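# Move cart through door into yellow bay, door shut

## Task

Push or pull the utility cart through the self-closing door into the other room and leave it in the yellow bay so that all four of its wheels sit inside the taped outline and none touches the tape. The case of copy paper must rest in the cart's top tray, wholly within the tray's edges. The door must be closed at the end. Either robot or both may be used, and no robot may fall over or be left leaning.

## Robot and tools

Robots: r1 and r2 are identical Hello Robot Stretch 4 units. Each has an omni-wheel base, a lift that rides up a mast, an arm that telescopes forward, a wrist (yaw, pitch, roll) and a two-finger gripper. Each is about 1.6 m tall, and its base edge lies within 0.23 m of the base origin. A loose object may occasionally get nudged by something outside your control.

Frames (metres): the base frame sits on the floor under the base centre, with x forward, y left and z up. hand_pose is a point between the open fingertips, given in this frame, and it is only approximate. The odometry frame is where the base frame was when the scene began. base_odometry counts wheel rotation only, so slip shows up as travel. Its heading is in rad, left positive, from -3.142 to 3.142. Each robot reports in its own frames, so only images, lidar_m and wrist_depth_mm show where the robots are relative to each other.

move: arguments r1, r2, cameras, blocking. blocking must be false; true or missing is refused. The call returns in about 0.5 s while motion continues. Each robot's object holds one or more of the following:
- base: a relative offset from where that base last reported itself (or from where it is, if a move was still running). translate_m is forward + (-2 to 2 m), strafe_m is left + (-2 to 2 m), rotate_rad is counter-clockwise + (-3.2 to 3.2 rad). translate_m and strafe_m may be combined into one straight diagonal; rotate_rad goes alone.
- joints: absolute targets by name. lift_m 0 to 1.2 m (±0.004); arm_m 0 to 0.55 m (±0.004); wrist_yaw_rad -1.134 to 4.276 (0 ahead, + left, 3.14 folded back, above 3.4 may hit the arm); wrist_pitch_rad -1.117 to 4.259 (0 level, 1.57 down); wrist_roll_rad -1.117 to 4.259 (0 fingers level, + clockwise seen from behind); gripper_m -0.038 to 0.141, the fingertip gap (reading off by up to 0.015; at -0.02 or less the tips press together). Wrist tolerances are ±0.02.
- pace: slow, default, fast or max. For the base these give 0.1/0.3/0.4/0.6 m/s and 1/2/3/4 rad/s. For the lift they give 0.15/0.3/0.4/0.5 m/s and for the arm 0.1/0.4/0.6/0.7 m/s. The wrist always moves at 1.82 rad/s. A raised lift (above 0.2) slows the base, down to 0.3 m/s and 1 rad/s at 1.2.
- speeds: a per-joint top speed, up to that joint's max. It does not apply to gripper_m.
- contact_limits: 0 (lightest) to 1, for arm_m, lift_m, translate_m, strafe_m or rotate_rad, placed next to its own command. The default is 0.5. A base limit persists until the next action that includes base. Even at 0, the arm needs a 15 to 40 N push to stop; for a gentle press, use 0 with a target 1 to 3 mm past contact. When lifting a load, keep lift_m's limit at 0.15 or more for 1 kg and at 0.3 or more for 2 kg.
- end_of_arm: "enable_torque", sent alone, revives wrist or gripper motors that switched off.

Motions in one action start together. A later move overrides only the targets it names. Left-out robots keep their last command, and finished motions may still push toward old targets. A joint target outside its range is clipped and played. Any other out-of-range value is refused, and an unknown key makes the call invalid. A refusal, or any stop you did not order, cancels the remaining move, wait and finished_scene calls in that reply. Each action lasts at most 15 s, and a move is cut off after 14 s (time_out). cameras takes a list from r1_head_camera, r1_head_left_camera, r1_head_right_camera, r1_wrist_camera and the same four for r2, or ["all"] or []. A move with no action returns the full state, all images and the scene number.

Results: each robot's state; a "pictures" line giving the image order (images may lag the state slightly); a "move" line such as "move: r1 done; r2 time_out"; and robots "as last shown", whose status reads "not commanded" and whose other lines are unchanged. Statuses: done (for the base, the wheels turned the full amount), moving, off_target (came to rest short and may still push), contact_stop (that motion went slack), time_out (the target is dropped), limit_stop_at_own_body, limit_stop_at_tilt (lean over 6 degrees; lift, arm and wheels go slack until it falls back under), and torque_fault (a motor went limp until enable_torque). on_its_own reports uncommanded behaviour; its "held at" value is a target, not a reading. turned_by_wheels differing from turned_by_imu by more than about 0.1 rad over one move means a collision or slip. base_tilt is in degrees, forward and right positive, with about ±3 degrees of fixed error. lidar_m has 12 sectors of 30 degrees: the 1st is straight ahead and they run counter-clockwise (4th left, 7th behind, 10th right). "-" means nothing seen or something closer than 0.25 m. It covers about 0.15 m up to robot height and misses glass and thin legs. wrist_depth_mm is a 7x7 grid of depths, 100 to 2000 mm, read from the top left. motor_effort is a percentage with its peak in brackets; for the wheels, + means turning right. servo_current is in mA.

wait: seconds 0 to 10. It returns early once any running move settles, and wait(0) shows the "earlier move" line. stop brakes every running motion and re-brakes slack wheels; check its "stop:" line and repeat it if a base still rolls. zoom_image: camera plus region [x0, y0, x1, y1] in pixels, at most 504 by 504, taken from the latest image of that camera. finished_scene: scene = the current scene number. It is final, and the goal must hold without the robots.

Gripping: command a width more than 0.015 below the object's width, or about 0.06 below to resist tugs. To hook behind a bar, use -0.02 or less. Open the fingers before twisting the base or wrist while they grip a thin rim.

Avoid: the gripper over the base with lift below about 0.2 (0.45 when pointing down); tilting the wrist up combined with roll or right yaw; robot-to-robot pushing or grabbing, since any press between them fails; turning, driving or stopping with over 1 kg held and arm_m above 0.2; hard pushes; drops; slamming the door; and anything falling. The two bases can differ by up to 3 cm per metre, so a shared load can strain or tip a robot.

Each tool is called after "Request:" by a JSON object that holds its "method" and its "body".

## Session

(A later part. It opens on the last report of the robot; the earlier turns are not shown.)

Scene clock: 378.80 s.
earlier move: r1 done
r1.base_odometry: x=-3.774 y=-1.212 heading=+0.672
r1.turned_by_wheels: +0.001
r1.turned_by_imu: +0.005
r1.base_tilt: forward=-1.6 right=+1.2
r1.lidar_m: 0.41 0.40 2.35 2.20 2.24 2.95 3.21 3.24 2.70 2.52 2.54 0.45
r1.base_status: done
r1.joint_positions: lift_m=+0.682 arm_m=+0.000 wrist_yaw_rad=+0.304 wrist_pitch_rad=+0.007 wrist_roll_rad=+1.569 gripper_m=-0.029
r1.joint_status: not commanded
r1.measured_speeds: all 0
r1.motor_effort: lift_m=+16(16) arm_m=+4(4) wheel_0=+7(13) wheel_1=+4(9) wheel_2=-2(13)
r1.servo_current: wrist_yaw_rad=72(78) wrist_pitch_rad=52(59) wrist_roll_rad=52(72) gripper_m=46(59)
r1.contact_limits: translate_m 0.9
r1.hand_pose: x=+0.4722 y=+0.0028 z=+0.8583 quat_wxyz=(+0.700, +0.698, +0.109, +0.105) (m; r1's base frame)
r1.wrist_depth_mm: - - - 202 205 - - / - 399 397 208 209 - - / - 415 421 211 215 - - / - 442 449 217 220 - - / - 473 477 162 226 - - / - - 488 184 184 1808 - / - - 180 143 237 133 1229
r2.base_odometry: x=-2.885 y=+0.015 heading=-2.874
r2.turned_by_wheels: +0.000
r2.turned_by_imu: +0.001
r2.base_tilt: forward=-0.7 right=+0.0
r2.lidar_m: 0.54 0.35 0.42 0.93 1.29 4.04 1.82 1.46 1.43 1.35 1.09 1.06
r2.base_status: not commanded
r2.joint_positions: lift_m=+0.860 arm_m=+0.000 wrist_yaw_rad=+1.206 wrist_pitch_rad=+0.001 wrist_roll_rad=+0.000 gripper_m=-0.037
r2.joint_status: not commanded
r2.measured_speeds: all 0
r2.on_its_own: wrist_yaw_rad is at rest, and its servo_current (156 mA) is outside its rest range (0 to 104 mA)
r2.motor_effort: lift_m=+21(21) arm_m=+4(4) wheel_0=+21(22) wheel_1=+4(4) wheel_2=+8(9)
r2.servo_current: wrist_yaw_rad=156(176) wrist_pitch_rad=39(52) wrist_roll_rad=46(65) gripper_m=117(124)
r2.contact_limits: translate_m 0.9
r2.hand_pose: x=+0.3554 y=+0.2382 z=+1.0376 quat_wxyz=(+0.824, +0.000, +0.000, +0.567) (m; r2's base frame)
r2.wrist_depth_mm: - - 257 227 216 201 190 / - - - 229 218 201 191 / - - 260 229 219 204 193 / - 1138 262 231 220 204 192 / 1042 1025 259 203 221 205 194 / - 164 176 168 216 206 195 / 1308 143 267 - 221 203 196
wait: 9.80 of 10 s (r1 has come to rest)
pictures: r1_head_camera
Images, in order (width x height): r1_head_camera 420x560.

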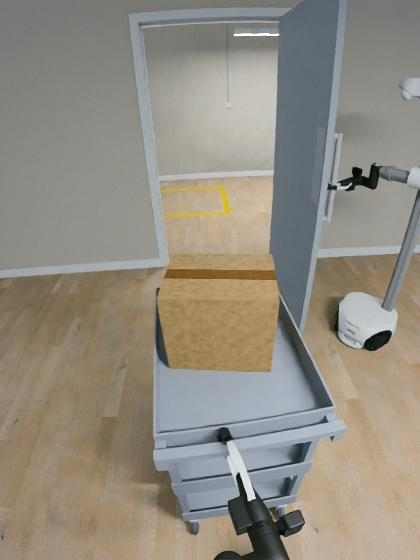

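Request:
{"method": "move", "body": {"blocking": false, "r1": {"base":{"strafe_m":0.14},"contact_limits":{"strafe_m":0.9},"pace":"slow"}}}

Request:
{"method": "wait", "body": {"seconds": 4}}

Request:
{"method": "move", "body": {"blocking": false, "r1": {"base":{"rotate_rad":-0.25},"contact_limits":{"rotate_rad":0.9},"pace":"slow"}}}

Request:
{"method": "wait", "body": {"seconds": 3}}

Request:
{"method": "move", "body": {"blocking": false, "r1": {"base":{"strafe_m":0.13},"contact_limits":{"strafe_m":0.9},"pace":"slow"}}}

Request:
{"method": "wait", "body": {"seconds": 4, "cameras": ["r1_head_camera"]}}

Scene clock: 395.10 s.
move: r1 moving
r1.base_odometry: x=-3.782 y=-1.201 heading=+0.672
r1.turned_by_wheels: +0.000
r1.turned_by_imu: +0.000
r1.base_tilt: forward=-1.6 right=+1.3
r1.lidar_m: 0.37 0.39 2.34 2.18 2.24 2.95 3.19 3.25 2.72 2.53 2.58 0.45
r1.base_status: strafe_m moving
r1.joint_positions: lift_m=+0.682 arm_m=+0.000 wrist_yaw_rad=+0.303 wrist_pitch_rad=+0.007 wrist_roll_rad=+1.569 gripper_m=-0.029
r1.joint_status: not commanded
r1.measured_speeds: translate_m=+0.000 strafe_m=+0.056 rotate_rad=-0.001 lift_m=+0.000 arm_m=+0.000 wrist_yaw_rad=+0.000 wrist_pitch_rad=+0.000 wrist_roll_rad=+0.000
r1.motor_effort: lift_m=+16(16) arm_m=+4(4) wheel_0=-5(7) wheel_1=+5(7) wheel_2=-1(3)
r1.servo_current: wrist_yaw_rad=52(78) wrist_pitch_rad=59(59) wrist_roll_rad=46(52) gripper_m=52(59)
r1.contact_limits: strafe_m 0.9
r1.hand_pose: x=+0.4722 y=+0.0025 z=+0.8583 quat_wxyz=(+0.700, +0.698, +0.109, +0.104) (m; r1's base frame)
r1.wrist_depth_mm: - - - 206 208 - - / - 399 402 211 213 - - / - 421 421 216 216 - - / - 442 449 220 220 - - / - 473 473 164 225 - - / - - 492 167 182 1756 - / - - - 136 236 133 1255
r2.base_odometry: x=-2.885 y=+0.015 heading=-2.874
r2.turned_by_wheels: +0.000
r2.turned_by_imu: +0.000
r2.base_tilt: forward=-0.7 right=+0.0
r2.lidar_m: 0.55 0.36 0.44 0.94 1.29 4.07 1.84 1.46 1.44 1.37 1.09 1.04
r2.base_status: not commanded
r2.joint_positions: lift_m=+0.860 arm_m=+0.000 wrist_yaw_rad=+1.206 wrist_pitch_rad=+0.001 wrist_roll_rad=+0.000 gripper_m=-0.037
r2.joint_status: not commanded
r2.measured_speeds: all 0
r2.motor_effort: lift_m=+21(21) arm_m=+4(4) wheel_0=+21(22) wheel_1=+4(4) wheel_2=+8(9)
r2.servo_current: wrist_yaw_rad=169(169) wrist_pitch_rad=46(46) wrist_roll_rad=39(59) gripper_m=117(124)
r2.contact_limits: translate_m 0.9
r2.hand_pose: x=+0.3554 y=+0.2382 z=+1.0376 quat_wxyz=(+0.824, +0.000, +0.000, +0.567) (m; r2's base frame)
r2.wrist_depth_mm: - - 256 227 216 200 190 / - - - 229 218 202 191 / - - 260 230 218 203 192 / - 1138 263 230 220 204 193 / 1025 1042 260 202 221 205 193 / - 164 176 168 216 207 195 / 1308 143 267 - 221 202 195
pictures: none

Scene clock: 397.17 s.
earlier move: r1 done
r1.base_odometry: x=-3.860 y=-1.102 heading=+0.671
r1.turned_by_wheels: -0.001
r1.turned_by_imu: -0.001
r1.base_tilt: forward=-1.6 right=+1.2
r1.lidar_m: 0.39 0.42 2.20 2.05 2.08 2.71 3.20 3.26 2.85 2.67 2.72 0.40
r1.base_status: done
r1.joint_positions: lift_m=+0.682 arm_m=+0.000 wrist_yaw_rad=+0.296 wrist_pitch_rad=+0.007 wrist_roll_rad=+1.569 gripper_m=-0.029
r1.joint_status: not commanded
r1.measured_speeds: all 0
r1.motor_effort: lift_m=+16(16) arm_m=-3(4) wheel_0=-7(14) wheel_1=-1(7) wheel_2=-3(5)
r1.servo_current: wrist_yaw_rad=46(78) wrist_pitch_rad=59(59) wrist_roll_rad=39(65) gripper_m=52(59)
r1.contact_limits: strafe_m 0.9
r1.hand_pose: x=+0.4722 y=+0.0004 z=+0.8583 quat_wxyz=(+0.700, +0.698, +0.107, +0.102) (m; r1's base frame)
r1.wrist_depth_mm: - 373 373 188 191 - - / - 397 397 195 200 - - / - 424 430 146 207 - - / - 462 459 153 215 - - / - - 496 158 224 1756 - / - - 206 184 181 1618 1308 / - - - - 242 134 1182
r2.base_odometry: x=-2.885 y=+0.015 heading=-2.874
r2.turned_by_wheels: +0.000
r2.turned_by_imu: +0.000
r2.base_tilt: forward=-0.7 right=+0.1
r2.lidar_m: 0.54 0.35 0.41 0.96 1.45 4.10 1.85 1.47 1.43 1.34 1.08 1.05
r2.base_status: not commanded
r2.joint_positions: lift_m=+0.860 arm_m=+0.000 wrist_yaw_rad=+1.206 wrist_pitch_rad=+0.001 wrist_roll_rad=+0.000 gripper_m=-0.037
r2.joint_status: not commanded
r2.measured_speeds: all 0
r2.on_its_own: wrist_yaw_rad is at rest, and its servo_current (169 mA) is outside its rest range (0 to 104 mA)
r2.motor_effort: lift_m=+21(21) arm_m=+4(4) wheel_0=+22(22) wheel_1=+4(4) wheel_2=+8(9)
r2.servo_current: wrist_yaw_rad=169(176) wrist_pitch_rad=39(46) wrist_roll_rad=46(65) gripper_m=117(124)
r2.contact_limits: translate_m 0.9
r2.hand_pose: x=+0.3554 y=+0.2382 z=+1.0376 quat_wxyz=(+0.824, +0.000, +0.000, +0.567) (m; r2's base frame)
r2.wrist_depth_mm: - - 256 227 216 201 190 / - - - 229 217 202 191 / - - 262 229 220 203 193 / - 1118 1205 230 221 204 193 / 1336 1060 264 203 222 205 194 / - 854 177 168 216 206 195 / 1281 143 267 - 222 202 196
wait: 2.07 of 4 s (r1 has come to rest)
pictures: none

Scene clock: 397.67 s.
move: r1 moving
r1.base_odometry: x=-3.861 y=-1.102 heading=+0.547
r1.turned_by_wheels: -0.124
r1.turned_by_imu: -0.124
r1.base_tilt: forward=-1.6 right=+1.3
r1.lidar_m: 0.39 0.41 2.31 2.04 2.06 2.49 3.18 3.18 3.02 2.67 2.68 0.45
r1.base_status: rotate_rad moving
r1.joint_positions: lift_m=+0.682 arm_m=+0.000 wrist_yaw_rad=+0.306 wrist_pitch_rad=+0.007 wrist_roll_rad=+1.569 gripper_m=-0.029
r1.joint_status: not commanded
r1.measured_speeds: translate_m=+0.001 strafe_m=-0.001 rotate_rad=-0.481 lift_m=+0.000 arm_m=+0.000 wrist_yaw_rad=+0.005 wrist_pitch_rad=+0.000 wrist_roll_rad=+0.000
r1.motor_effort: lift_m=+16(16) arm_m=-4(4) wheel_0=+11(13) wheel_1=+6(7) wheel_2=+10(11)
r1.servo_current: wrist_yaw_rad=59(65) wrist_pitch_rad=52(52) wrist_roll_rad=33(59) gripper_m=46(59)
r1.contact_limits: rotate_rad 0.9
r1.hand_pose: x=+0.4722 y=+0.0036 z=+0.8583 quat_wxyz=(+0.700, +0.698, +0.110, +0.106) (m; r1's base frame)
r1.wrist_depth_mm: - 382 382 196 199 - - / - 397 397 203 206 - - / - 421 427 208 211 - - / - 455 449 213 219 - - / - 488 484 161 225 1863 - / - - 508 185 185 1661 - / - - 180 135 239 134 1229
r2.base_odometry: x=-2.885 y=+0.015 heading=-2.874
r2.turned_by_wheels: +0.000
r2.turned_by_imu: +0.000
r2.base_tilt: forward=-0.7 right=+0.0
r2.lidar_m: 0.54 0.34 0.43 0.96 1.38 4.04 1.86 1.46 1.43 1.35 1.08 1.07
r2.base_status: not commanded
r2.joint_positions: lift_m=+0.860 arm_m=+0.000 wrist_yaw_rad=+1.206 wrist_pitch_rad=+0.001 wrist_roll_rad=+0.000 gripper_m=-0.037
r2.joint_status: not commanded
r2.measured_speeds: all 0
r2.motor_effort: lift_m=+21(21) arm_m=+4(4) wheel_0=+21(22) wheel_1=+4(4) wheel_2=+8(8)
r2.servo_current: wrist_yaw_rad=163(176) wrist_pitch_rad=52(52) wrist_roll_rad=52(52) gripper_m=111(124)
r2.contact_limits: translate_m 0.9
r2.hand_pose: x=+0.3554 y=+0.2382 z=+1.0376 quat_wxyz=(+0.824, +0.000, +0.000, +0.567) (m; r2's base frame)
r2.wrist_depth_mm: - - 256 227 217 200 190 / - - - 229 217 202 191 / - - 260 229 219 204 192 / - 1098 1182 230 219 205 193 / 1366 1042 263 203 222 205 194 / - 854 176 168 216 206 195 / 1366 142 266 - 221 202 196
pictures: none

Scene clock: 398.47 s.
earlier move: r1 done
r1.base_odometry: x=-3.861 y=-1.102 heading=+0.422
r1.turned_by_wheels: -0.126
r1.turned_by_imu: -0.126
r1.base_tilt: forward=-1.6 right=+1.3
r1.lidar_m: 0.36 0.37 2.48 2.06 2.06 2.32 3.19 3.17 3.23 2.67 2.66 0.47
r1.base_status: done
r1.joint_positions: lift_m=+0.682 arm_m=+0.000 wrist_yaw_rad=+0.303 wrist_pitch_rad=+0.007 wrist_roll_rad=+1.569 gripper_m=-0.029
r1.joint_status: not commanded
r1.measured_speeds: all 0
r1.motor_effort: lift_m=+16(16) arm_m=-3(4) wheel_0=+3(13) wheel_1=+3(7) wheel_2=+1(11)
r1.servo_current: wrist_yaw_rad=59(72) wrist_pitch_rad=52(59) wrist_roll_rad=59(65) gripper_m=46(59)
r1.contact_limits: rotate_rad 0.9
r1.hand_pose: x=+0.4722 y=+0.0025 z=+0.8583 quat_wxyz=(+0.700, +0.698, +0.109, +0.104) (m; r1's base frame)
r1.wrist_depth_mm: - - - 248 249 1708 - / - - - 244 245 - - / - 442 439 239 240 - - / - 445 452 235 237 - - / - 455 459 231 233 - - / - 466 459 170 182 - - / - 466 469 144 225 133 -
r2.base_odometry: x=-2.885 y=+0.015 heading=-2.874
r2.turned_by_wheels: +0.000
r2.turned_by_imu: +0.000
r2.base_tilt: forward=-0.7 right=+0.0
r2.lidar_m: 0.53 0.36 0.41 0.96 1.30 4.07 1.83 1.45 1.43 1.38 1.08 1.03
r2.base_status: not commanded
r2.joint_positions: lift_m=+0.860 arm_m=+0.000 wrist_yaw_rad=+1.206 wrist_pitch_rad=+0.001 wrist_roll_rad=+0.000 gripper_m=-0.037
r2.joint_status: not commanded
r2.measured_speeds: all 0
r2.on_its_own: wrist_yaw_rad is at rest, and its servo_current (156 mA) is outside its rest range (0 to 104 mA)
r2.motor_effort: lift_m=+21(21) arm_m=+4(4) wheel_0=+21(22) wheel_1=+4(4) wheel_2=+8(8)
r2.servo_current: wrist_yaw_rad=156(176) wrist_pitch_rad=39(52) wrist_roll_rad=46(52) gripper_m=111(124)
r2.contact_limits: translate_m 0.9
r2.hand_pose: x=+0.3554 y=+0.2382 z=+1.0376 quat_wxyz=(+0.824, +0.000, +0.000, +0.567) (m; r2's base frame)
r2.wrist_depth_mm: - - 256 227 216 201 190 / - - - 229 218 202 191 / - - 259 230 220 203 193 / - 1160 262 231 220 204 193 / 1025 1060 260 202 222 206 194 / - 854 176 168 216 206 195 / 1366 142 266 - 222 202 196
wait: 0.80 of 3 s (r1 has come to rest)
pictures: none

Scene clock: 398.97 s.
move: r1 moving
r1.base_odometry: x=-3.866 y=-1.089 heading=+0.421
r1.turned_by_wheels: +0.000
r1.turned_by_imu: +0.000
r1.base_tilt: forward=-1.6 right=+1.3
r1.lidar_m: 0.35 0.36 2.49 2.05 2.06 2.26 3.20 3.19 3.26 2.67 2.66 0.48
r1.base_status: strafe_m moving
r1.joint_positions: lift_m=+0.682 arm_m=+0.000 wrist_yaw_rad=+0.299 wrist_pitch_rad=+0.007 wrist_roll_rad=+1.569 gripper_m=-0.029
r1.joint_status: not commanded
r1.measured_speeds: translate_m=+0.000 strafe_m=+0.055 rotate_rad=-0.001 lift_m=+0.000 arm_m=+0.000 wrist_yaw_rad=-0.006 wrist_pitch_rad=+0.000 wrist_roll_rad=+0.000
r1.motor_effort: lift_m=+16(16) arm_m=-4(4) wheel_0=-9(9) wheel_1=+4(8) wheel_2=+0(2)
r1.servo_current: wrist_yaw_rad=52(65) wrist_pitch_rad=39(59) wrist_roll_rad=39(59) gripper_m=46(59)
r1.contact_limits: strafe_m 0.9
r1.hand_pose: x=+0.4722 y=+0.0014 z=+0.8583 quat_wxyz=(+0.700, +0.698, +0.108, +0.103) (m; r1's base frame)
r1.wrist_depth_mm: - - - 250 251 1661 - / - - - 246 246 - - / - 442 445 239 242 - - / - 445 452 236 237 - - / - 462 455 230 233 - - / - 466 206 171 181 - - / - 466 473 135 224 133 -
r2.base_odometry: x=-2.885 y=+0.015 heading=-2.874
r2.turned_by_wheels: +0.000
r2.turned_by_imu: +0.000
r2.base_tilt: forward=-0.7 right=+0.0
r2.lidar_m: 0.53 0.34 0.41 0.97 1.31 4.05 1.86 1.46 1.44 1.37 1.07 1.04
r2.base_status: not commanded
r2.joint_positions: lift_m=+0.860 arm_m=+0.000 wrist_yaw_rad=+1.206 wrist_pitch_rad=+0.001 wrist_roll_rad=+0.000 gripper_m=-0.037
r2.joint_status: not commanded
r2.measured_speeds: all 0
r2.motor_effort: lift_m=+21(21) arm_m=+4(4) wheel_0=+22(22) wheel_1=+4(4) wheel_2=+8(8)
r2.servo_current: wrist_yaw_rad=169(182) wrist_pitch_rad=39(46) wrist_roll_rad=52(52) gripper_m=124(124)
r2.contact_limits: translate_m 0.9
r2.hand_pose: x=+0.3554 y=+0.2382 z=+1.0376 quat_wxyz=(+0.824, +0.000, +0.000, +0.567) (m; r2's base frame)
r2.wrist_depth_mm: - - 258 228 216 200 190 / - - - 229 218 202 191 / - - 260 229 219 203 192 / - 1138 260 230 220 204 194 / 1042 1060 260 202 221 205 194 / - 866 177 168 216 207 195 / 1366 142 266 - 221 203 196
pictures: none

Scene clock: 400.90 s.
earlier move: r1 done
r1.base_odometry: x=-3.914 y=-0.984 heading=+0.422
r1.turned_by_wheels: +0.000
r1.turned_by_imu: +0.000
r1.base_tilt: forward=-1.6 right=+1.3
r1.lidar_m: 0.40 0.40 2.34 1.94 1.93 2.18 3.23 3.23 3.36 2.79 2.78 0.46
r1.base_status: done
r1.joint_positions: lift_m=+0.682 arm_m=+0.000 wrist_yaw_rad=+0.298 wrist_pitch_rad=+0.007 wrist_roll_rad=+1.569 gripper_m=-0.029
r1.joint_status: not commanded
r1.measured_speeds: all 0
r1.motor_effort: lift_m=+16(16) arm_m=-3(4) wheel_0=-4(12) wheel_1=+1(8) wheel_2=-1(2)
r1.servo_current: wrist_yaw_rad=65(65) wrist_pitch_rad=59(59) wrist_roll_rad=46(72) gripper_m=52(59)
r1.contact_limits: strafe_m 0.9
r1.hand_pose: x=+0.4722 y=+0.0010 z=+0.8583 quat_wxyz=(+0.700, +0.698, +0.107, +0.102) (m; r1's base frame)
r1.wrist_depth_mm: - - 1464 220 220 - - / - 413 415 221 223 - - / - 430 427 223 224 - - / - 449 445 224 226 - - / - 469 473 227 229 - - / - - 207 168 182 1756 - / - - - 136 233 134 1308
r2.base_odometry: x=-2.885 y=+0.015 heading=-2.874
r2.turned_by_wheels: +0.000
r2.turned_by_imu: +0.000
r2.base_tilt: forward=-0.7 right=+0.0
r2.lidar_m: 0.55 0.35 0.43 0.96 1.47 4.07 1.83 1.47 1.43 1.36 1.08 1.05
r2.base_status: not commanded
r2.joint_positions: lift_m=+0.860 arm_m=+0.000 wrist_yaw_rad=+1.206 wrist_pitch_rad=+0.001 wrist_roll_rad=+0.000 gripper_m=-0.037
r2.joint_status: not commanded
r2.measured_speeds: all 0
r2.on_its_own: wrist_yaw_rad is at rest, and its servo_current (163 mA) is outside its rest range (0 to 104 mA)
r2.motor_effort: lift_m=+21(21) arm_m=+4(4) wheel_0=+21(22) wheel_1=+4(4) wheel_2=+8(9)
r2.servo_current: wrist_yaw_rad=163(182) wrist_pitch_rad=39(46) wrist_roll_rad=39(59) gripper_m=117(124)
r2.contact_limits: translate_m 0.9
r2.hand_pose: x=+0.3554 y=+0.2382 z=+1.0376 quat_wxyz=(+0.824, +0.000, +0.000, +0.567) (m; r2's base frame)
r2.wrist_depth_mm: - - 257 228 216 200 190 / - - - 229 218 202 191 / - - 260 229 218 204 192 / 1708 1118 262 231 220 204 192 / 1336 1060 263 203 221 204 193 / - 842 176 168 216 206 195 / 1308 143 267 - 222 202 195
wait: 1.93 of 4 s (r1 has come to rest)
pictures: r1_head_camera
Images, in order (width x height): r1_head_camera 420x560.

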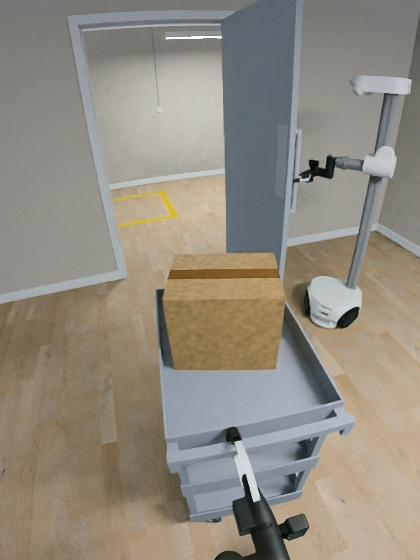

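Request:
{"method": "move", "body": {"blocking": false, "r1": {"base":{"translate_m":0.58,"strafe_m":0.17},"contact_limits":{"translate_m":0.9},"pace":"slow"}}}

Request:
{"method": "wait", "body": {"seconds": 10, "cameras": ["r1_head_camera","r1_head_left_camera"]}}

Scene clock: 421.23 s.
move: r1 moving
r1.base_odometry: x=-3.904 y=-0.975 heading=+0.422
r1.turned_by_wheels: +0.000
r1.turned_by_imu: +0.000
r1.base_tilt: forward=-1.6 right=+1.3
r1.lidar_m: 0.39 0.39 2.34 1.95 1.93 2.16 3.25 3.23 3.38 2.80 2.77 0.43
r1.base_status: translate_m moving; strafe_m moving
r1.joint_positions: lift_m=+0.682 arm_m=+0.000 wrist_yaw_rad=+0.298 wrist_pitch_rad=+0.007 wrist_roll_rad=+1.569 gripper_m=-0.029
r1.joint_status: not commanded
r1.measured_speeds: translate_m=+0.049 strafe_m=+0.014 rotate_rad=+0.000 lift_m=+0.000 arm_m=+0.000 wrist_yaw_rad=+0.000 wrist_pitch_rad=+0.000 wrist_roll_rad=+0.000
r1.motor_effort: lift_m=+16(16) arm_m=+4(4) wheel_0=+6(6) wheel_1=+8(8) wheel_2=-10(11)
r1.servo_current: wrist_yaw_rad=33(65) wrist_pitch_rad=46(52) wrist_roll_rad=52(59) gripper_m=59(59)
r1.contact_limits: translate_m 0.9
r1.hand_pose: x=+0.4722 y=+0.0010 z=+0.8583 quat_wxyz=(+0.700, +0.698, +0.107, +0.102) (m; r1's base frame)
r1.wrist_depth_mm: - - 1464 217 219 - - / - 407 415 219 221 - - / - 427 427 222 223 - - / - 442 445 224 225 - - / - 469 462 167 227 - - / - - 480 168 182 1708 - / - - - 136 232 134 1336
r2.base_odometry: x=-2.885 y=+0.015 heading=-2.874
r2.turned_by_wheels: +0.000
r2.turned_by_imu: +0.000
r2.base_tilt: forward=-0.7 right=+0.0
r2.lidar_m: 0.53 0.34 0.41 0.95 1.50 4.04 1.86 1.45 1.44 1.39 1.08 1.07
r2.base_status: not commanded
r2.joint_positions: lift_m=+0.860 arm_m=+0.000 wrist_yaw_rad=+1.206 wrist_pitch_rad=+0.001 wrist_roll_rad=+0.000 gripper_m=-0.037
r2.joint_status: not commanded
r2.measured_speeds: all 0
r2.motor_effort: lift_m=+21(21) arm_m=+4(4) wheel_0=+21(22) wheel_1=+4(4) wheel_2=+8(8)
r2.servo_current: wrist_yaw_rad=156(169) wrist_pitch_rad=39(46) wrist_roll_rad=46(59) gripper_m=117(117)
r2.contact_limits: translate_m 0.9
r2.hand_pose: x=+0.3554 y=+0.2382 z=+1.0376 quat_wxyz=(+0.824, +0.000, +0.000, +0.567) (m; r2's base frame)
r2.wrist_depth_mm: - - 256 227 216 200 190 / - - - 229 218 202 191 / - - 260 230 220 203 192 / - 1098 1138 230 220 204 193 / 1537 1042 264 203 222 205 194 / - 854 176 168 216 206 195 / 1281 142 267 - 222 202 196
pictures: none

Scene clock: 428.03 s.
earlier move: r1 done
r1.base_odometry: x=-3.454 y=-0.591 heading=+0.422
r1.turned_by_wheels: +0.000
r1.turned_by_imu: +0.003
r1.base_tilt: forward=-1.6 right=+1.3
r1.lidar_m: 0.42 0.40 2.24 1.98 1.96 2.23 3.63 3.83 3.34 2.76 2.76 0.43
r1.base_status: done
r1.joint_positions: lift_m=+0.682 arm_m=+0.000 wrist_yaw_rad=+0.302 wrist_pitch_rad=+0.007 wrist_roll_rad=+1.569 gripper_m=-0.029
r1.joint_status: not commanded
r1.measured_speeds: all 0
r1.motor_effort: lift_m=+16(16) arm_m=+4(4) wheel_0=+7(10) wheel_1=+5(9) wheel_2=-3(11)
r1.servo_current: wrist_yaw_rad=52(72) wrist_pitch_rad=52(59) wrist_roll_rad=46(65) gripper_m=46(59)
r1.contact_limits: translate_m 0.9
r1.hand_pose: x=+0.4722 y=+0.0022 z=+0.8583 quat_wxyz=(+0.700, +0.698, +0.109, +0.104) (m; r1's base frame)
r1.wrist_depth_mm: - 379 382 196 199 - - / 1708 392 399 202 205 - - / 1708 421 421 207 211 - - / - 455 452 214 216 - - / 1708 484 480 160 224 831 - / - - 185 184 183 1661 - / - 138 162 144 239 133 1205
r2.base_odometry: x=-2.885 y=+0.015 heading=-2.874
r2.turned_by_wheels: +0.000
r2.turned_by_imu: +0.001
r2.base_tilt: forward=-0.7 right=+0.0
r2.lidar_m: 0.51 0.36 0.43 0.91 4.82 4.04 1.86 1.41 1.44 1.37 1.09 1.04
r2.base_status: not commanded
r2.joint_positions: lift_m=+0.860 arm_m=+0.000 wrist_yaw_rad=+1.206 wrist_pitch_rad=+0.001 wrist_roll_rad=+0.000 gripper_m=-0.037
r2.joint_status: not commanded
r2.measured_speeds: all 0
r2.on_its_own: wrist_yaw_rad is at rest, and its servo_current (156 mA) is outside its rest range (0 to 104 mA)
r2.motor_effort: lift_m=+21(21) arm_m=+4(4) wheel_0=+21(22) wheel_1=+4(4) wheel_2=+8(9)
r2.servo_current: wrist_yaw_rad=156(182) wrist_pitch_rad=46(46) wrist_roll_rad=59(65) gripper_m=117(124)
r2.contact_limits: translate_m 0.9
r2.hand_pose: x=+0.3554 y=+0.2382 z=+1.0376 quat_wxyz=(+0.824, +0.000, +0.000, +0.567) (m; r2's base frame)
r2.wrist_depth_mm: - - 257 227 217 201 190 / - - - 229 217 202 191 / - - 262 229 219 204 192 / - - - 231 220 204 193 / - 1430 264 203 221 204 193 / - 1499 176 167 216 207 196 / - 158 - - 222 202 196
wait: 6.80 of 10 s (r1 has come to rest)
pictures: r1_head_camera, r1_head_left_camera
Images, in order (width x height): r1_head_camera 420x560, r1_head_left_camera 420x672.

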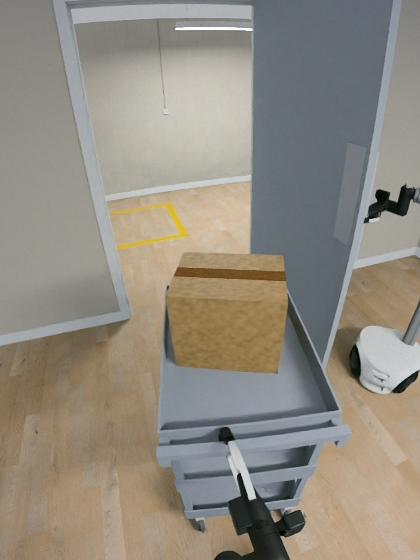

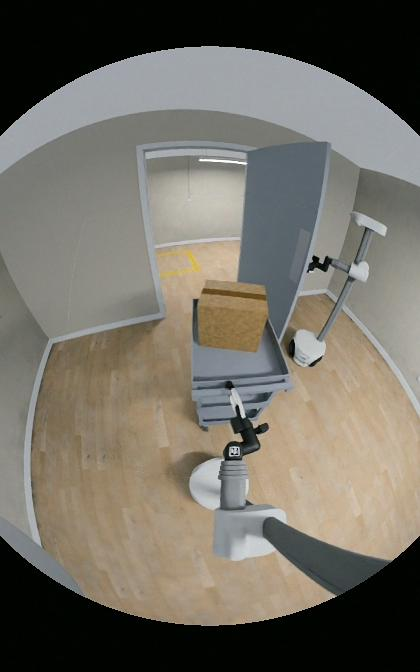

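Request:
{"method": "move", "body": {"blocking": false, "r1": {"base":{"translate_m":0.59,"strafe_m":0.11},"contact_limits":{"translate_m":0.9},"pace":"slow"}}}

Request:
{"method": "wait", "body": {"seconds": 10, "cameras": ["r1_head_camera","r1_head_left_camera"]}}

Scene clock: 435.63 s.
move: r1 moving
r1.base_odometry: x=-3.444 y=-0.584 heading=+0.423
r1.turned_by_wheels: +0.001
r1.turned_by_imu: +0.000
r1.base_tilt: forward=-1.6 right=+1.3
r1.lidar_m: 0.39 0.38 2.23 1.94 1.97 2.22 3.63 3.83 3.34 2.77 2.76 0.44
r1.base_status: translate_m moving; strafe_m moving
r1.joint_positions: lift_m=+0.682 arm_m=+0.000 wrist_yaw_rad=+0.302 wrist_pitch_rad=+0.007 wrist_roll_rad=+1.569 gripper_m=-0.029
r1.joint_status: not commanded
r1.measured_speeds: translate_m=+0.048 strafe_m=+0.009 rotate_rad=-0.003 lift_m=+0.000 arm_m=+0.000 wrist_yaw_rad=+0.000 wrist_pitch_rad=+0.000 wrist_roll_rad=+0.000
r1.motor_effort: lift_m=+16(16) arm_m=+4(4) wheel_0=+10(10) wheel_1=+7(8) wheel_2=-7(9)
r1.servo_current: wrist_yaw_rad=39(65) wrist_pitch_rad=52(59) wrist_roll_rad=39(59) gripper_m=52(52)
r1.contact_limits: translate_m 0.9
r1.hand_pose: x=+0.4722 y=+0.0022 z=+0.8583 quat_wxyz=(+0.700, +0.698, +0.109, +0.104) (m; r1's base frame)
r1.wrist_depth_mm: - 379 382 196 197 - - / 1708 394 394 202 204 - - / 1708 418 421 207 210 - - / 1708 449 449 - 216 - - / 1661 480 480 160 224 831 - / - - 185 184 184 1618 - / - 138 169 136 239 133 1229
r2.base_odometry: x=-2.885 y=+0.015 heading=-2.874
r2.turned_by_wheels: +0.000
r2.turned_by_imu: +0.000
r2.base_tilt: forward=-0.7 right=+0.0
r2.lidar_m: 0.53 0.34 0.42 0.93 4.82 4.08 1.86 1.46 1.40 1.37 1.08 1.04
r2.base_status: not commanded
r2.joint_positions: lift_m=+0.860 arm_m=+0.000 wrist_yaw_rad=+1.206 wrist_pitch_rad=+0.001 wrist_roll_rad=+0.000 gripper_m=-0.037
r2.joint_status: not commanded
r2.measured_speeds: all 0
r2.motor_effort: lift_m=+21(21) arm_m=+4(4) wheel_0=+21(22) wheel_1=+4(4) wheel_2=+8(8)
r2.servo_current: wrist_yaw_rad=163(176) wrist_pitch_rad=39(46) wrist_roll_rad=46(59) gripper_m=117(124)
r2.contact_limits: translate_m 0.9
r2.hand_pose: x=+0.3554 y=+0.2382 z=+1.0376 quat_wxyz=(+0.824, +0.000, +0.000, +0.567) (m; r2's base frame)
r2.wrist_depth_mm: - - 257 226 216 200 190 / - - - 229 218 202 191 / - - 259 229 219 203 192 / - - - 231 220 203 193 / - 1430 263 203 222 205 193 / - 1430 176 168 216 206 195 / - 158 1025 - 223 202 196
pictures: none

Scene clock: 442.40 s.
earlier move: r1 done
r1.base_odometry: x=-2.962 y=-0.249 heading=+0.423
r1.turned_by_wheels: +0.000
r1.turned_by_imu: +0.002
r1.base_tilt: forward=-1.6 right=+1.3
r1.lidar_m: 0.42 0.45 1.58 2.04 2.02 2.30 3.78 4.42 3.23 2.70 0.84 0.39
r1.base_status: done
r1.joint_positions: lift_m=+0.682 arm_m=+0.000 wrist_yaw_rad=+0.303 wrist_pitch_rad=+0.007 wrist_roll_rad=+1.569 gripper_m=-0.029
r1.joint_status: not commanded
r1.measured_speeds: all 0
r1.motor_effort: lift_m=+16(16) arm_m=+4(4) wheel_0=+6(12) wheel_1=+3(10) wheel_2=-3(9)
r1.servo_current: wrist_yaw_rad=52(72) wrist_pitch_rad=39(59) wrist_roll_rad=46(72) gripper_m=46(59)
r1.contact_limits: translate_m 0.9
r1.hand_pose: x=+0.4722 y=+0.0026 z=+0.8583 quat_wxyz=(+0.700, +0.698, +0.109, +0.104) (m; r1's base frame)
r1.wrist_depth_mm: - 353 349 110 167 167 - / - 382 384 119 178 - - / - 421 421 - 189 - - / - 477 473 - 202 - - / - - - - 218 1576 - / - - 212 183 182 1576 1205 / - 138 169 136 251 133 1182
r2.base_odometry: x=-2.885 y=+0.015 heading=-2.874
r2.turned_by_wheels: +0.000
r2.turned_by_imu: +0.001
r2.base_tilt: forward=-0.7 right=+0.0
r2.lidar_m: 0.54 0.35 0.40 1.19 4.82 4.04 1.83 1.45 1.43 1.39 1.06 1.05
r2.base_status: not commanded
r2.joint_positions: lift_m=+0.860 arm_m=+0.000 wrist_yaw_rad=+1.206 wrist_pitch_rad=+0.001 wrist_roll_rad=+0.000 gripper_m=-0.037
r2.joint_status: not commanded
r2.measured_speeds: all 0
r2.on_its_own: wrist_yaw_rad is at rest, and its servo_current (163 mA) is outside its rest range (0 to 104 mA)
r2.motor_effort: lift_m=+21(21) arm_m=+4(4) wheel_0=+21(22) wheel_1=+4(4) wheel_2=+8(9)
r2.servo_current: wrist_yaw_rad=163(176) wrist_pitch_rad=39(46) wrist_roll_rad=52(65) gripper_m=117(124)
r2.contact_limits: translate_m 0.9
r2.hand_pose: x=+0.3554 y=+0.2382 z=+1.0376 quat_wxyz=(+0.824, +0.000, +0.000, +0.567) (m; r2's base frame)
r2.wrist_depth_mm: - - 256 227 216 201 190 / - - - 229 218 202 191 / - - 260 229 220 203 193 / - - 1138 231 221 204 193 / - - 263 203 222 205 193 / - - 176 168 216 206 195 / - 158 - - 220 203 196
wait: 6.77 of 10 s (r1 has come to rest)
pictures: r1_head_camera, r1_head_left_camera
Images, in order (width x height): r1_head_camera 420x560, r1_head_left_camera 420x672.

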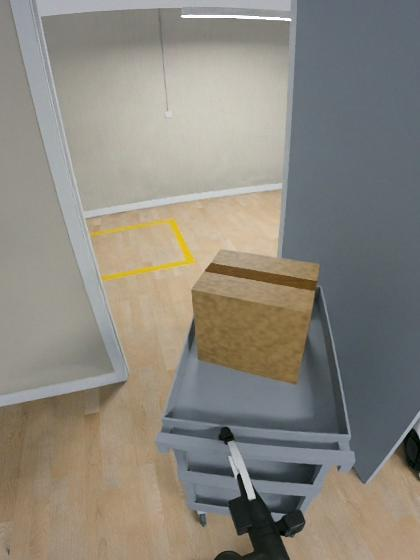

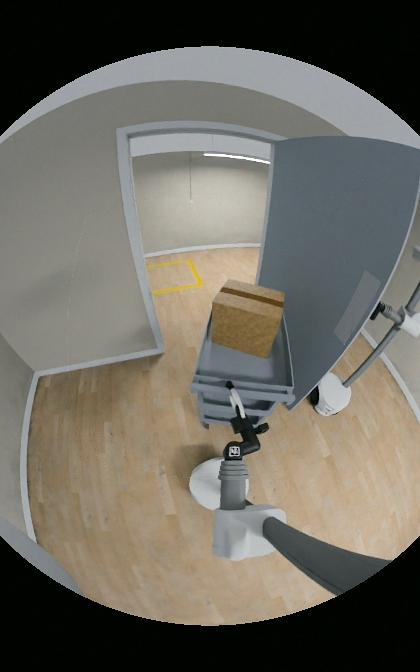

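Request:
{"method": "move", "body": {"blocking": false, "r1": {"base":{"strafe_m":-0.15},"contact_limits":{"strafe_m":0.9},"pace":"slow"}}}

Request:
{"method": "wait", "body": {"seconds": 4}}

Request:
{"method": "move", "body": {"blocking": false, "r1": {"base":{"rotate_rad":0.3},"contact_limits":{"rotate_rad":0.9},"pace":"slow"}}}

Request:
{"method": "wait", "body": {"seconds": 3}}

Request:
{"method": "move", "body": {"blocking": false, "r1": {"base":{"strafe_m":-0.17},"contact_limits":{"strafe_m":0.9},"pace":"slow"}}}

Request:
{"method": "wait", "body": {"seconds": 4, "cameras": ["r1_head_camera","r1_head_left_camera"]}}

Scene clock: 460.97 s.
move: r1 moving
r1.base_odometry: x=-2.956 y=-0.262 heading=+0.423
r1.turned_by_wheels: +0.001
r1.turned_by_imu: +0.001
r1.base_tilt: forward=-1.6 right=+1.3
r1.lidar_m: 0.41 0.42 1.55 2.05 2.04 2.33 3.84 4.40 3.23 2.67 0.89 0.38
r1.base_status: strafe_m moving
r1.joint_positions: lift_m=+0.682 arm_m=+0.000 wrist_yaw_rad=+0.305 wrist_pitch_rad=+0.007 wrist_roll_rad=+1.569 gripper_m=-0.029
r1.joint_status: not commanded
r1.measured_speeds: translate_m=+0.000 strafe_m=-0.055 rotate_rad=+0.002 lift_m=+0.000 arm_m=+0.000 wrist_yaw_rad=+0.011 wrist_pitch_rad=+0.000 wrist_roll_rad=+0.000
r1.motor_effort: lift_m=+16(16) arm_m=+4(4) wheel_0=+14(14) wheel_1=-5(7) wheel_2=-1(3)
r1.servo_current: wrist_yaw_rad=46(65) wrist_pitch_rad=52(59) wrist_roll_rad=39(65) gripper_m=52(52)
r1.contact_limits: strafe_m 0.9
r1.hand_pose: x=+0.4722 y=+0.0031 z=+0.8583 quat_wxyz=(+0.700, +0.698, +0.110, +0.105) (m; r1's base frame)
r1.wrist_depth_mm: - 351 345 - 166 167 - / - 382 384 117 176 - - / - 424 421 - 187 - - / - 480 473 - 201 - - / - - - - 217 1618 - / - - - 185 185 1708 - / - 138 162 138 176 - 1182
r2.base_odometry: x=-2.885 y=+0.015 heading=-2.874
r2.turned_by_wheels: +0.000
r2.turned_by_imu: +0.000
r2.base_tilt: forward=-0.7 right=+0.0
r2.lidar_m: 0.51 0.32 0.39 1.16 4.79 4.05 1.88 1.45 1.44 1.39 1.07 1.04
r2.base_status: not commanded
r2.joint_positions: lift_m=+0.860 arm_m=+0.000 wrist_yaw_rad=+1.206 wrist_pitch_rad=+0.001 wrist_roll_rad=+0.000 gripper_m=-0.037
r2.joint_status: not commanded
r2.measured_speeds: all 0
r2.motor_effort: lift_m=+21(21) arm_m=+4(4) wheel_0=+21(22) wheel_1=+4(4) wheel_2=+8(8)
r2.servo_current: wrist_yaw_rad=163(169) wrist_pitch_rad=39(46) wrist_roll_rad=39(59) gripper_m=117(124)
r2.contact_limits: translate_m 0.9
r2.hand_pose: x=+0.3554 y=+0.2382 z=+1.0376 quat_wxyz=(+0.824, +0.000, +0.000, +0.567) (m; r2's base frame)
r2.wrist_depth_mm: - - 257 227 216 200 190 / - - 1118 229 217 201 191 / - - 259 229 218 203 193 / - - 1118 231 220 204 194 / - - 265 203 222 205 194 / - - 177 167 215 206 195 / - 158 1921 - 222 202 196
pictures: none

Scene clock: 463.10 s.
earlier move: r1 done
r1.base_odometry: x=-2.900 y=-0.385 heading=+0.423
r1.turned_by_wheels: +0.000
r1.turned_by_imu: -0.001
r1.base_tilt: forward=-1.5 right=+1.2
r1.lidar_m: 0.39 0.38 1.64 2.15 2.17 2.48 4.08 4.36 3.06 2.54 0.94 0.43
r1.base_status: done
r1.joint_positions: lift_m=+0.682 arm_m=+0.000 wrist_yaw_rad=+0.305 wrist_pitch_rad=+0.007 wrist_roll_rad=+1.569 gripper_m=-0.029
r1.joint_status: not commanded
r1.measured_speeds: all 0
r1.motor_effort: lift_m=+16(16) arm_m=-4(4) wheel_0=+5(15) wheel_1=-3(7) wheel_2=+2(4)
r1.servo_current: wrist_yaw_rad=46(78) wrist_pitch_rad=52(59) wrist_roll_rad=46(72) gripper_m=52(59)
r1.contact_limits: strafe_m 0.9
r1.hand_pose: x=+0.4722 y=+0.0034 z=+0.8583 quat_wxyz=(+0.700, +0.698, +0.110, +0.105) (m; r1's base frame)
r1.wrist_depth_mm: - 375 379 193 196 - - / - 392 394 201 202 - - / - 415 421 - 209 - - / - 452 449 - 216 - - / - 492 484 160 225 1863 - / - - 508 167 182 1661 - / - 146 168 134 242 134 1205
r2.base_odometry: x=-2.885 y=+0.015 heading=-2.874
r2.turned_by_wheels: +0.000
r2.turned_by_imu: +0.000
r2.base_tilt: forward=-0.7 right=+0.0
r2.lidar_m: 0.53 0.37 0.39 0.98 4.82 4.07 1.81 1.45 1.43 1.35 1.07 1.05
r2.base_status: not commanded
r2.joint_positions: lift_m=+0.860 arm_m=+0.000 wrist_yaw_rad=+1.206 wrist_pitch_rad=+0.001 wrist_roll_rad=+0.000 gripper_m=-0.037
r2.joint_status: not commanded
r2.measured_speeds: all 0
r2.on_its_own: wrist_yaw_rad is at rest, and its servo_current (156 mA) is outside its rest range (0 to 104 mA)
r2.motor_effort: lift_m=+21(21) arm_m=+4(4) wheel_0=+22(22) wheel_1=+4(4) wheel_2=+8(9)
r2.servo_current: wrist_yaw_rad=156(176) wrist_pitch_rad=39(52) wrist_roll_rad=33(59) gripper_m=117(130)
r2.contact_limits: translate_m 0.9
r2.hand_pose: x=+0.3554 y=+0.2382 z=+1.0376 quat_wxyz=(+0.824, +0.000, +0.000, +0.567) (m; r2's base frame)
r2.wrist_depth_mm: - - 163 226 218 200 190 / - - 1008 229 218 201 191 / - - 259 229 219 203 191 / - - 260 230 220 204 192 / - - 260 202 222 205 194 / - - 177 168 216 206 196 / - 158 1025 - 222 203 196
wait: 2.13 of 4 s (r1 has come to rest)
pictures: none

Scene clock: 463.60 s.
move: r1 moving
r1.base_odometry: x=-2.900 y=-0.386 heading=+0.547
r1.turned_by_wheels: +0.124
r1.turned_by_imu: +0.124
r1.base_tilt: forward=-1.6 right=+1.3
r1.lidar_m: 0.40 0.45 1.75 2.16 2.19 2.67 - 4.41 2.86 2.54 0.76 0.42
r1.base_status: rotate_rad moving
r1.joint_positions: lift_m=+0.682 arm_m=+0.000 wrist_yaw_rad=+0.294 wrist_pitch_rad=+0.007 wrist_roll_rad=+1.569 gripper_m=-0.029
r1.joint_status: not commanded
r1.measured_speeds: translate_m=+0.000 strafe_m=-0.001 rotate_rad=+0.487 lift_m=+0.000 arm_m=+0.000 wrist_yaw_rad=-0.005 wrist_pitch_rad=+0.000 wrist_roll_rad=+0.000
r1.motor_effort: lift_m=+16(16) arm_m=-4(4) wheel_0=-14(14) wheel_1=-7(9) wheel_2=-7(7)
r1.servo_current: wrist_yaw_rad=46(65) wrist_pitch_rad=52(59) wrist_roll_rad=33(59) gripper_m=52(59)
r1.contact_limits: rotate_rad 0.9
r1.hand_pose: x=+0.4722 y=-0.0002 z=+0.8583 quat_wxyz=(+0.701, +0.698, +0.106, +0.101) (m; r1's base frame)
r1.wrist_depth_mm: - 366 368 184 188 - - / - 394 394 192 196 - - / - 424 430 146 205 - - / - 466 459 152 216 - - / - - 500 158 224 1756 - / - - 189 185 180 1618 1205 / - 138 - - 246 126 1205
r2.base_odometry: x=-2.885 y=+0.015 heading=-2.874
r2.turned_by_wheels: +0.000
r2.turned_by_imu: +0.000
r2.base_tilt: forward=-0.7 right=+0.0
r2.lidar_m: 0.53 0.34 0.42 0.98 4.82 4.04 1.87 1.47 1.43 1.38 1.08 1.06
r2.base_status: not commanded
r2.joint_positions: lift_m=+0.860 arm_m=+0.000 wrist_yaw_rad=+1.206 wrist_pitch_rad=+0.001 wrist_roll_rad=+0.000 gripper_m=-0.037
r2.joint_status: not commanded
r2.measured_speeds: all 0
r2.motor_effort: lift_m=+21(21) arm_m=+4(4) wheel_0=+21(22) wheel_1=+4(4) wheel_2=+8(8)
r2.servo_current: wrist_yaw_rad=156(176) wrist_pitch_rad=46(46) wrist_roll_rad=46(52) gripper_m=117(124)
r2.contact_limits: translate_m 0.9
r2.hand_pose: x=+0.3554 y=+0.2382 z=+1.0376 quat_wxyz=(+0.824, +0.000, +0.000, +0.567) (m; r2's base frame)
r2.wrist_depth_mm: - - 163 227 216 201 190 / - - 976 228 218 202 190 / - - 258 229 219 204 193 / - - 262 231 220 204 193 / - - 259 204 222 205 194 / - - 177 168 216 206 195 / - 158 1008 - 222 202 195
pictures: none

Scene clock: 464.47 s.
earlier move: r1 done
r1.base_odometry: x=-2.900 y=-0.385 heading=+0.722
r1.turned_by_wheels: +0.175
r1.turned_by_imu: +0.176
r1.base_tilt: forward=-1.6 right=+1.3
r1.lidar_m: 0.42 0.48 2.01 2.17 2.28 3.05 - 3.70 2.65 0.99 0.78 0.38
r1.base_status: done
r1.joint_positions: lift_m=+0.682 arm_m=+0.000 wrist_yaw_rad=+0.297 wrist_pitch_rad=+0.007 wrist_roll_rad=+1.569 gripper_m=-0.029
r1.joint_status: not commanded
r1.measured_speeds: all 0
r1.motor_effort: lift_m=+16(16) arm_m=-4(4) wheel_0=-2(15) wheel_1=-2(9) wheel_2=-4(9)
r1.servo_current: wrist_yaw_rad=46(65) wrist_pitch_rad=46(59) wrist_roll_rad=46(59) gripper_m=52(59)
r1.contact_limits: rotate_rad 0.9
r1.hand_pose: x=+0.4722 y=+0.0009 z=+0.8583 quat_wxyz=(+0.700, +0.698, +0.107, +0.102) (m; r1's base frame)
r1.wrist_depth_mm: - 343 343 - 143 144 - / - 389 392 - 154 152 - / - 449 445 102 170 170 - / - - - 111 190 1537 - / - - - - 213 - 1308 / - - 182 - 180 1336 1205 / - 138 161 - 279 135 325
r2.base_odometry: x=-2.885 y=+0.015 heading=-2.874
r2.turned_by_wheels: +0.000
r2.turned_by_imu: +0.000
r2.base_tilt: forward=-0.7 right=+0.0
r2.lidar_m: 0.56 0.33 0.44 0.95 4.83 4.06 1.85 1.47 1.43 1.37 1.07 1.04
r2.base_status: not commanded
r2.joint_positions: lift_m=+0.860 arm_m=+0.000 wrist_yaw_rad=+1.206 wrist_pitch_rad=+0.001 wrist_roll_rad=+0.000 gripper_m=-0.037
r2.joint_status: not commanded
r2.measured_speeds: all 0
r2.on_its_own: wrist_yaw_rad is at rest, and its servo_current (169 mA) is outside its rest range (0 to 104 mA)
r2.motor_effort: lift_m=+21(21) arm_m=+4(4) wheel_0=+21(22) wheel_1=+4(4) wheel_2=+8(9)
r2.servo_current: wrist_yaw_rad=169(176) wrist_pitch_rad=39(46) wrist_roll_rad=46(59) gripper_m=117(124)
r2.contact_limits: translate_m 0.9
r2.hand_pose: x=+0.3554 y=+0.2382 z=+1.0376 quat_wxyz=(+0.824, +0.000, +0.000, +0.567) (m; r2's base frame)
r2.wrist_depth_mm: - - 163 228 216 201 190 / - - 258 229 218 202 191 / - - 259 229 219 203 192 / - - 260 232 220 204 193 / - - 260 203 221 205 194 / - - 176 168 215 206 195 / - 158 991 - 222 202 196
wait: 0.87 of 3 s (r1 has come to rest)
pictures: none

Scene clock: 464.97 s.
move: r1 moving
r1.base_odometry: x=-2.891 y=-0.396 heading=+0.723
r1.turned_by_wheels: +0.001
r1.turned_by_imu: +0.000
r1.base_tilt: forward=-1.6 right=+1.2
r1.lidar_m: 0.41 0.45 2.00 2.19 2.26 3.06 - 3.68 2.66 0.96 0.75 0.36
r1.base_status: strafe_m moving
r1.joint_positions: lift_m=+0.682 arm_m=+0.000 wrist_yaw_rad=+0.301 wrist_pitch_rad=+0.007 wrist_roll_rad=+1.569 gripper_m=-0.029
r1.joint_status: not commanded
r1.measured_speeds: translate_m=+0.000 strafe_m=-0.055 rotate_rad=+0.002 lift_m=+0.000 arm_m=+0.000 wrist_yaw_rad=+0.011 wrist_pitch_rad=+0.000 wrist_roll_rad=+0.000
r1.motor_effort: lift_m=+16(16) arm_m=-3(4) wheel_0=+11(11) wheel_1=-3(8) wheel_2=+1(3)
r1.servo_current: wrist_yaw_rad=59(59) wrist_pitch_rad=52(59) wrist_roll_rad=59(59) gripper_m=46(52)
r1.contact_limits: strafe_m 0.9
r1.hand_pose: x=+0.4722 y=+0.0021 z=+0.8583 quat_wxyz=(+0.700, +0.698, +0.109, +0.104) (m; r1's base frame)
r1.wrist_depth_mm: - 342 343 - 139 140 - / - 389 389 - 150 151 - / - 442 452 - 167 167 - / - - - 109 187 1430 - / - - - 118 212 - 1281 / - - 179 - 182 1397 1229 / - 138 168 126 281 134 327
r2.base_odometry: x=-2.885 y=+0.015 heading=-2.874
r2.turned_by_wheels: +0.000
r2.turned_by_imu: +0.000
r2.base_tilt: forward=-0.7 right=+0.0
r2.lidar_m: 0.53 0.37 0.42 0.98 4.80 4.07 1.87 1.47 1.41 1.37 1.08 1.04
r2.base_status: not commanded
r2.joint_positions: lift_m=+0.860 arm_m=+0.000 wrist_yaw_rad=+1.206 wrist_pitch_rad=+0.001 wrist_roll_rad=+0.000 gripper_m=-0.037
r2.joint_status: not commanded
r2.measured_speeds: all 0
r2.motor_effort: lift_m=+21(21) arm_m=+4(4) wheel_0=+21(22) wheel_1=+4(4) wheel_2=+8(8)
r2.servo_current: wrist_yaw_rad=169(169) wrist_pitch_rad=39(39) wrist_roll_rad=52(59) gripper_m=117(117)
r2.contact_limits: translate_m 0.9
r2.hand_pose: x=+0.3554 y=+0.2382 z=+1.0376 quat_wxyz=(+0.824, +0.000, +0.000, +0.567) (m; r2's base frame)
r2.wrist_depth_mm: - - 164 227 216 201 190 / - - 960 229 216 202 191 / - - 260 229 218 204 191 / - - 262 230 221 204 193 / - - 260 203 222 205 194 / - - 177 168 216 206 195 / - 158 991 - 220 202 196
pictures: none

Scene clock: 467.30 s.
earlier move: r1 done
r1.base_odometry: x=-2.788 y=-0.513 heading=+0.723
r1.turned_by_wheels: +0.000
r1.turned_by_imu: -0.001
r1.base_tilt: forward=-1.6 right=+1.2
r1.lidar_m: 0.43 0.44 2.02 2.33 2.43 3.24 - 3.44 2.50 0.87 0.64 0.40
r1.base_status: done
r1.joint_positions: lift_m=+0.682 arm_m=+0.000 wrist_yaw_rad=+0.306 wrist_pitch_rad=+0.007 wrist_roll_rad=+1.569 gripper_m=-0.029
r1.joint_status: not commanded
r1.measured_speeds: all 0
r1.motor_effort: lift_m=+16(16) arm_m=+5(5) wheel_0=+6(15) wheel_1=-2(8) wheel_2=+0(3)
r1.servo_current: wrist_yaw_rad=65(72) wrist_pitch_rad=59(59) wrist_roll_rad=46(72) gripper_m=52(59)
r1.contact_limits: strafe_m 0.9
r1.hand_pose: x=+0.4721 y=+0.0035 z=+0.8583 quat_wxyz=(+0.700, +0.698, +0.110, +0.105) (m; r1's base frame)
r1.wrist_depth_mm: - 351 343 105 162 163 - / - 382 379 112 173 - - / - 424 430 - 186 - - / - 492 480 - 200 1618 - / - - - - 218 1618 - / - - 181 179 229 1397 1255 / - 136 166 148 179 319 1138
r2.base_odometry: x=-2.885 y=+0.015 heading=-2.874
r2.turned_by_wheels: +0.000
r2.turned_by_imu: +0.000
r2.base_tilt: forward=-0.7 right=+0.1
r2.lidar_m: 0.53 0.35 0.41 0.79 4.81 4.07 1.87 1.46 1.42 1.36 1.06 1.05
r2.base_status: not commanded
r2.joint_positions: lift_m=+0.860 arm_m=+0.000 wrist_yaw_rad=+1.206 wrist_pitch_rad=+0.001 wrist_roll_rad=+0.000 gripper_m=-0.037
r2.joint_status: not commanded
r2.measured_speeds: all 0
r2.on_its_own: wrist_yaw_rad is at rest, and its servo_current (169 mA) is outside its rest range (0 to 104 mA)
r2.motor_effort: lift_m=+21(21) arm_m=+4(4) wheel_0=+21(22) wheel_1=+4(4) wheel_2=+8(9)
r2.servo_current: wrist_yaw_rad=169(176) wrist_pitch_rad=39(52) wrist_roll_rad=46(65) gripper_m=124(124)
r2.contact_limits: translate_m 0.9
r2.hand_pose: x=+0.3554 y=+0.2382 z=+1.0376 quat_wxyz=(+0.824, +0.000, +0.000, +0.567) (m; r2's base frame)
r2.wrist_depth_mm: - - 163 227 217 201 190 / - - - 229 217 201 191 / - - 260 229 219 204 192 / - 946 - 230 220 204 193 / - - 265 203 222 205 194 / - - 177 168 216 206 195 / - 158 - - 222 202 196
wait: 2.33 of 4 s (r1 has come to rest)
pictures: r1_head_camera, r1_head_left_camera
Images, in order (width x height): r1_head_camera 420x560, r1_head_left_camera 420x672.

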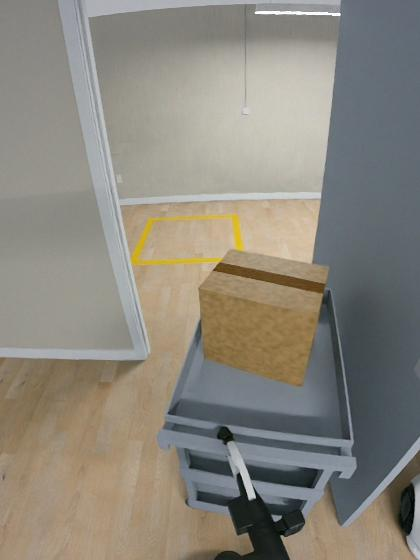

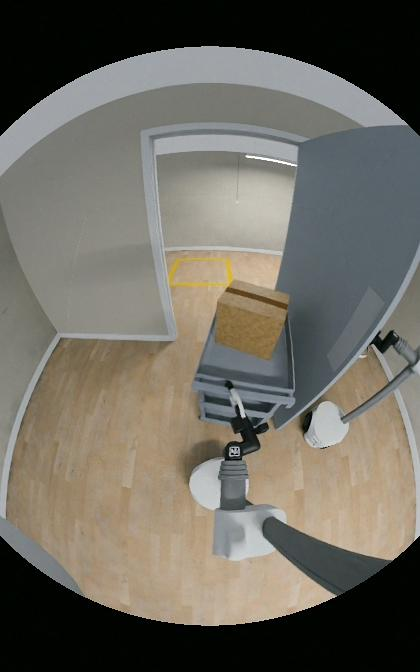

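Request:
{"method": "move", "body": {"blocking": false, "r1": {"base":{"translate_m":-0.6,"strafe_m":0.0},"contact_limits":{"translate_m":0.9},"pace":"slow"}}}

Request:
{"method": "wait", "body": {"seconds": 9, "cameras": ["r1_head_camera","r1_head_left_camera"]}}

Scene clock: 483.43 s.
move: r1 moving
r1.base_odometry: x=-2.797 y=-0.521 heading=+0.722
r1.turned_by_wheels: +0.000
r1.turned_by_imu: +0.000
r1.base_tilt: forward=-1.5 right=+1.3
r1.lidar_m: 0.41 0.46 2.03 2.35 2.42 3.26 - 3.45 2.51 0.87 0.64 0.40
r1.base_status: translate_m moving; strafe_m moving
r1.joint_positions: lift_m=+0.682 arm_m=+0.000 wrist_yaw_rad=+0.303 wrist_pitch_rad=+0.007 wrist_roll_rad=+1.569 gripper_m=-0.029
r1.joint_status: not commanded
r1.measured_speeds: translate_m=-0.049 strafe_m=+0.000 rotate_rad=-0.003 lift_m=+0.000 arm_m=+0.000 wrist_yaw_rad=-0.015 wrist_pitch_rad=+0.000 wrist_roll_rad=+0.000
r1.motor_effort: lift_m=+16(16) arm_m=-3(5) wheel_0=-8(8) wheel_1=-6(8) wheel_2=+12(12)
r1.servo_current: wrist_yaw_rad=39(59) wrist_pitch_rad=59(59) wrist_roll_rad=52(52) gripper_m=52(52)
r1.contact_limits: translate_m 0.9
r1.hand_pose: x=+0.4722 y=+0.0026 z=+0.8583 quat_wxyz=(+0.700, +0.698, +0.109, +0.104) (m; r1's base frame)
r1.wrist_depth_mm: - 357 347 109 167 167 - / - 384 392 117 178 - - / - 424 430 - 190 - - / - 492 480 - 204 1618 - / - - - - 221 1618 - / - - 180 - 233 1430 1255 / - 136 159 147 177 127 1138
r2.base_odometry: x=-2.885 y=+0.015 heading=-2.874
r2.turned_by_wheels: +0.000
r2.turned_by_imu: +0.000
r2.base_tilt: forward=-0.7 right=+0.1
r2.lidar_m: 0.54 0.35 0.39 0.81 4.80 4.04 1.87 1.47 1.43 1.38 1.07 1.04
r2.base_status: not commanded
r2.joint_positions: lift_m=+0.860 arm_m=+0.000 wrist_yaw_rad=+1.206 wrist_pitch_rad=+0.001 wrist_roll_rad=+0.000 gripper_m=-0.037
r2.joint_status: not commanded
r2.measured_speeds: all 0
r2.motor_effort: lift_m=+21(21) arm_m=+4(4) wheel_0=+21(22) wheel_1=+4(4) wheel_2=+8(8)
r2.servo_current: wrist_yaw_rad=156(169) wrist_pitch_rad=39(46) wrist_roll_rad=46(52) gripper_m=124(124)
r2.contact_limits: translate_m 0.9
r2.hand_pose: x=+0.3554 y=+0.2382 z=+1.0376 quat_wxyz=(+0.824, +0.000, +0.000, +0.567) (m; r2's base frame)
r2.wrist_depth_mm: - - 164 226 216 201 190 / - - - 229 218 202 191 / - - 260 229 220 203 192 / - - - 230 221 204 194 / - - 263 202 222 206 193 / - - 177 168 216 206 195 / - 158 - - 221 202 196
pictures: none

Scene clock: 490.23 s.
earlier move: r1 done
r1.base_odometry: x=-3.238 y=-0.909 heading=+0.721
r1.turned_by_wheels: -0.001
r1.turned_by_imu: -0.005
r1.base_tilt: forward=-1.6 right=+1.3
r1.lidar_m: 0.42 0.44 2.43 2.33 2.43 3.25 3.86 3.47 2.51 2.39 1.16 0.38
r1.base_status: done
r1.joint_positions: lift_m=+0.682 arm_m=+0.000 wrist_yaw_rad=+0.295 wrist_pitch_rad=+0.007 wrist_roll_rad=+1.569 gripper_m=-0.029
r1.joint_status: not commanded
r1.measured_speeds: all 0
r1.motor_effort: lift_m=+16(16) arm_m=-4(5) wheel_0=-11(14) wheel_1=-5(10) wheel_2=-1(12)
r1.servo_current: wrist_yaw_rad=52(78) wrist_pitch_rad=52(59) wrist_roll_rad=46(78) gripper_m=46(59)
r1.contact_limits: translate_m 0.9
r1.hand_pose: x=+0.4723 y=+0.0001 z=+0.8583 quat_wxyz=(+0.701, +0.698, +0.106, +0.101) (m; r1's base frame)
r1.wrist_depth_mm: 362 357 353 116 171 - - / 1708 387 392 121 182 - - / 1708 424 430 - 193 - - / 1808 484 480 - 206 1808 - / - - - 152 224 1661 - / - - 180 182 233 1661 1205 / - 143 - 152 259 126 1205
r2.base_odometry: x=-2.885 y=+0.015 heading=-2.874
r2.turned_by_wheels: +0.000
r2.turned_by_imu: +0.001
r2.base_tilt: forward=-0.7 right=+0.0
r2.lidar_m: 0.55 0.34 0.39 0.59 1.28 4.04 1.84 1.46 1.44 1.36 1.06 1.06
r2.base_status: not commanded
r2.joint_positions: lift_m=+0.860 arm_m=+0.000 wrist_yaw_rad=+1.206 wrist_pitch_rad=+0.001 wrist_roll_rad=+0.000 gripper_m=-0.037
r2.joint_status: not commanded
r2.measured_speeds: all 0
r2.on_its_own: wrist_yaw_rad is at rest, and its servo_current (163 mA) is outside its rest range (0 to 104 mA)
r2.motor_effort: lift_m=+21(21) arm_m=+4(4) wheel_0=+22(22) wheel_1=+3(4) wheel_2=+8(9)
r2.servo_current: wrist_yaw_rad=163(182) wrist_pitch_rad=39(52) wrist_roll_rad=39(59) gripper_m=117(124)
r2.contact_limits: translate_m 0.9
r2.hand_pose: x=+0.3554 y=+0.2382 z=+1.0376 quat_wxyz=(+0.824, +0.000, +0.000, +0.567) (m; r2's base frame)
r2.wrist_depth_mm: - - 256 226 216 200 190 / - - - 229 218 202 191 / - - 260 229 220 202 193 / - - 262 231 220 204 194 / 1098 634 264 202 222 205 194 / 715 569 177 168 216 207 195 / 609 158 512 - 222 203 196
wait: 6.80 of 9 s (r1 has come to rest)
pictures: r1_head_camera, r1_head_left_camera
Images, in order (width x height): r1_head_camera 420x560, r1_head_left_camera 420x672.

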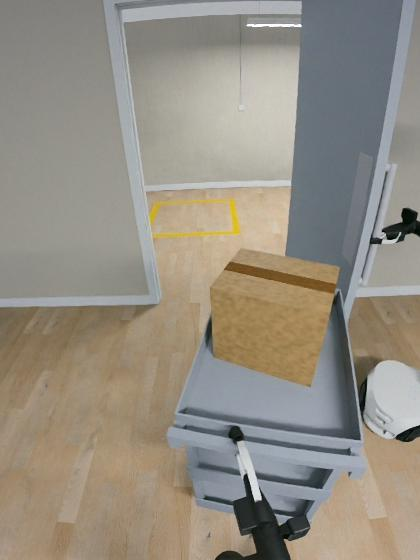

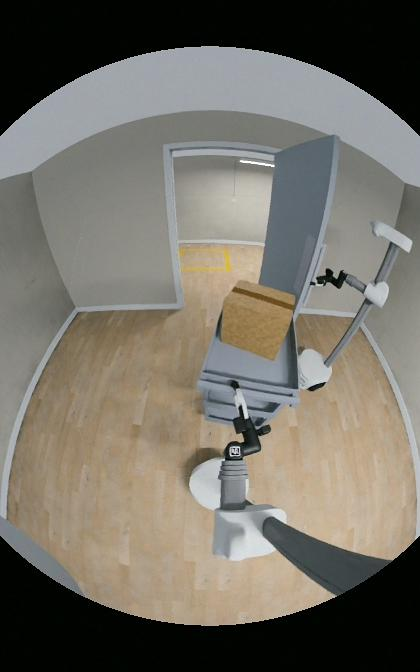

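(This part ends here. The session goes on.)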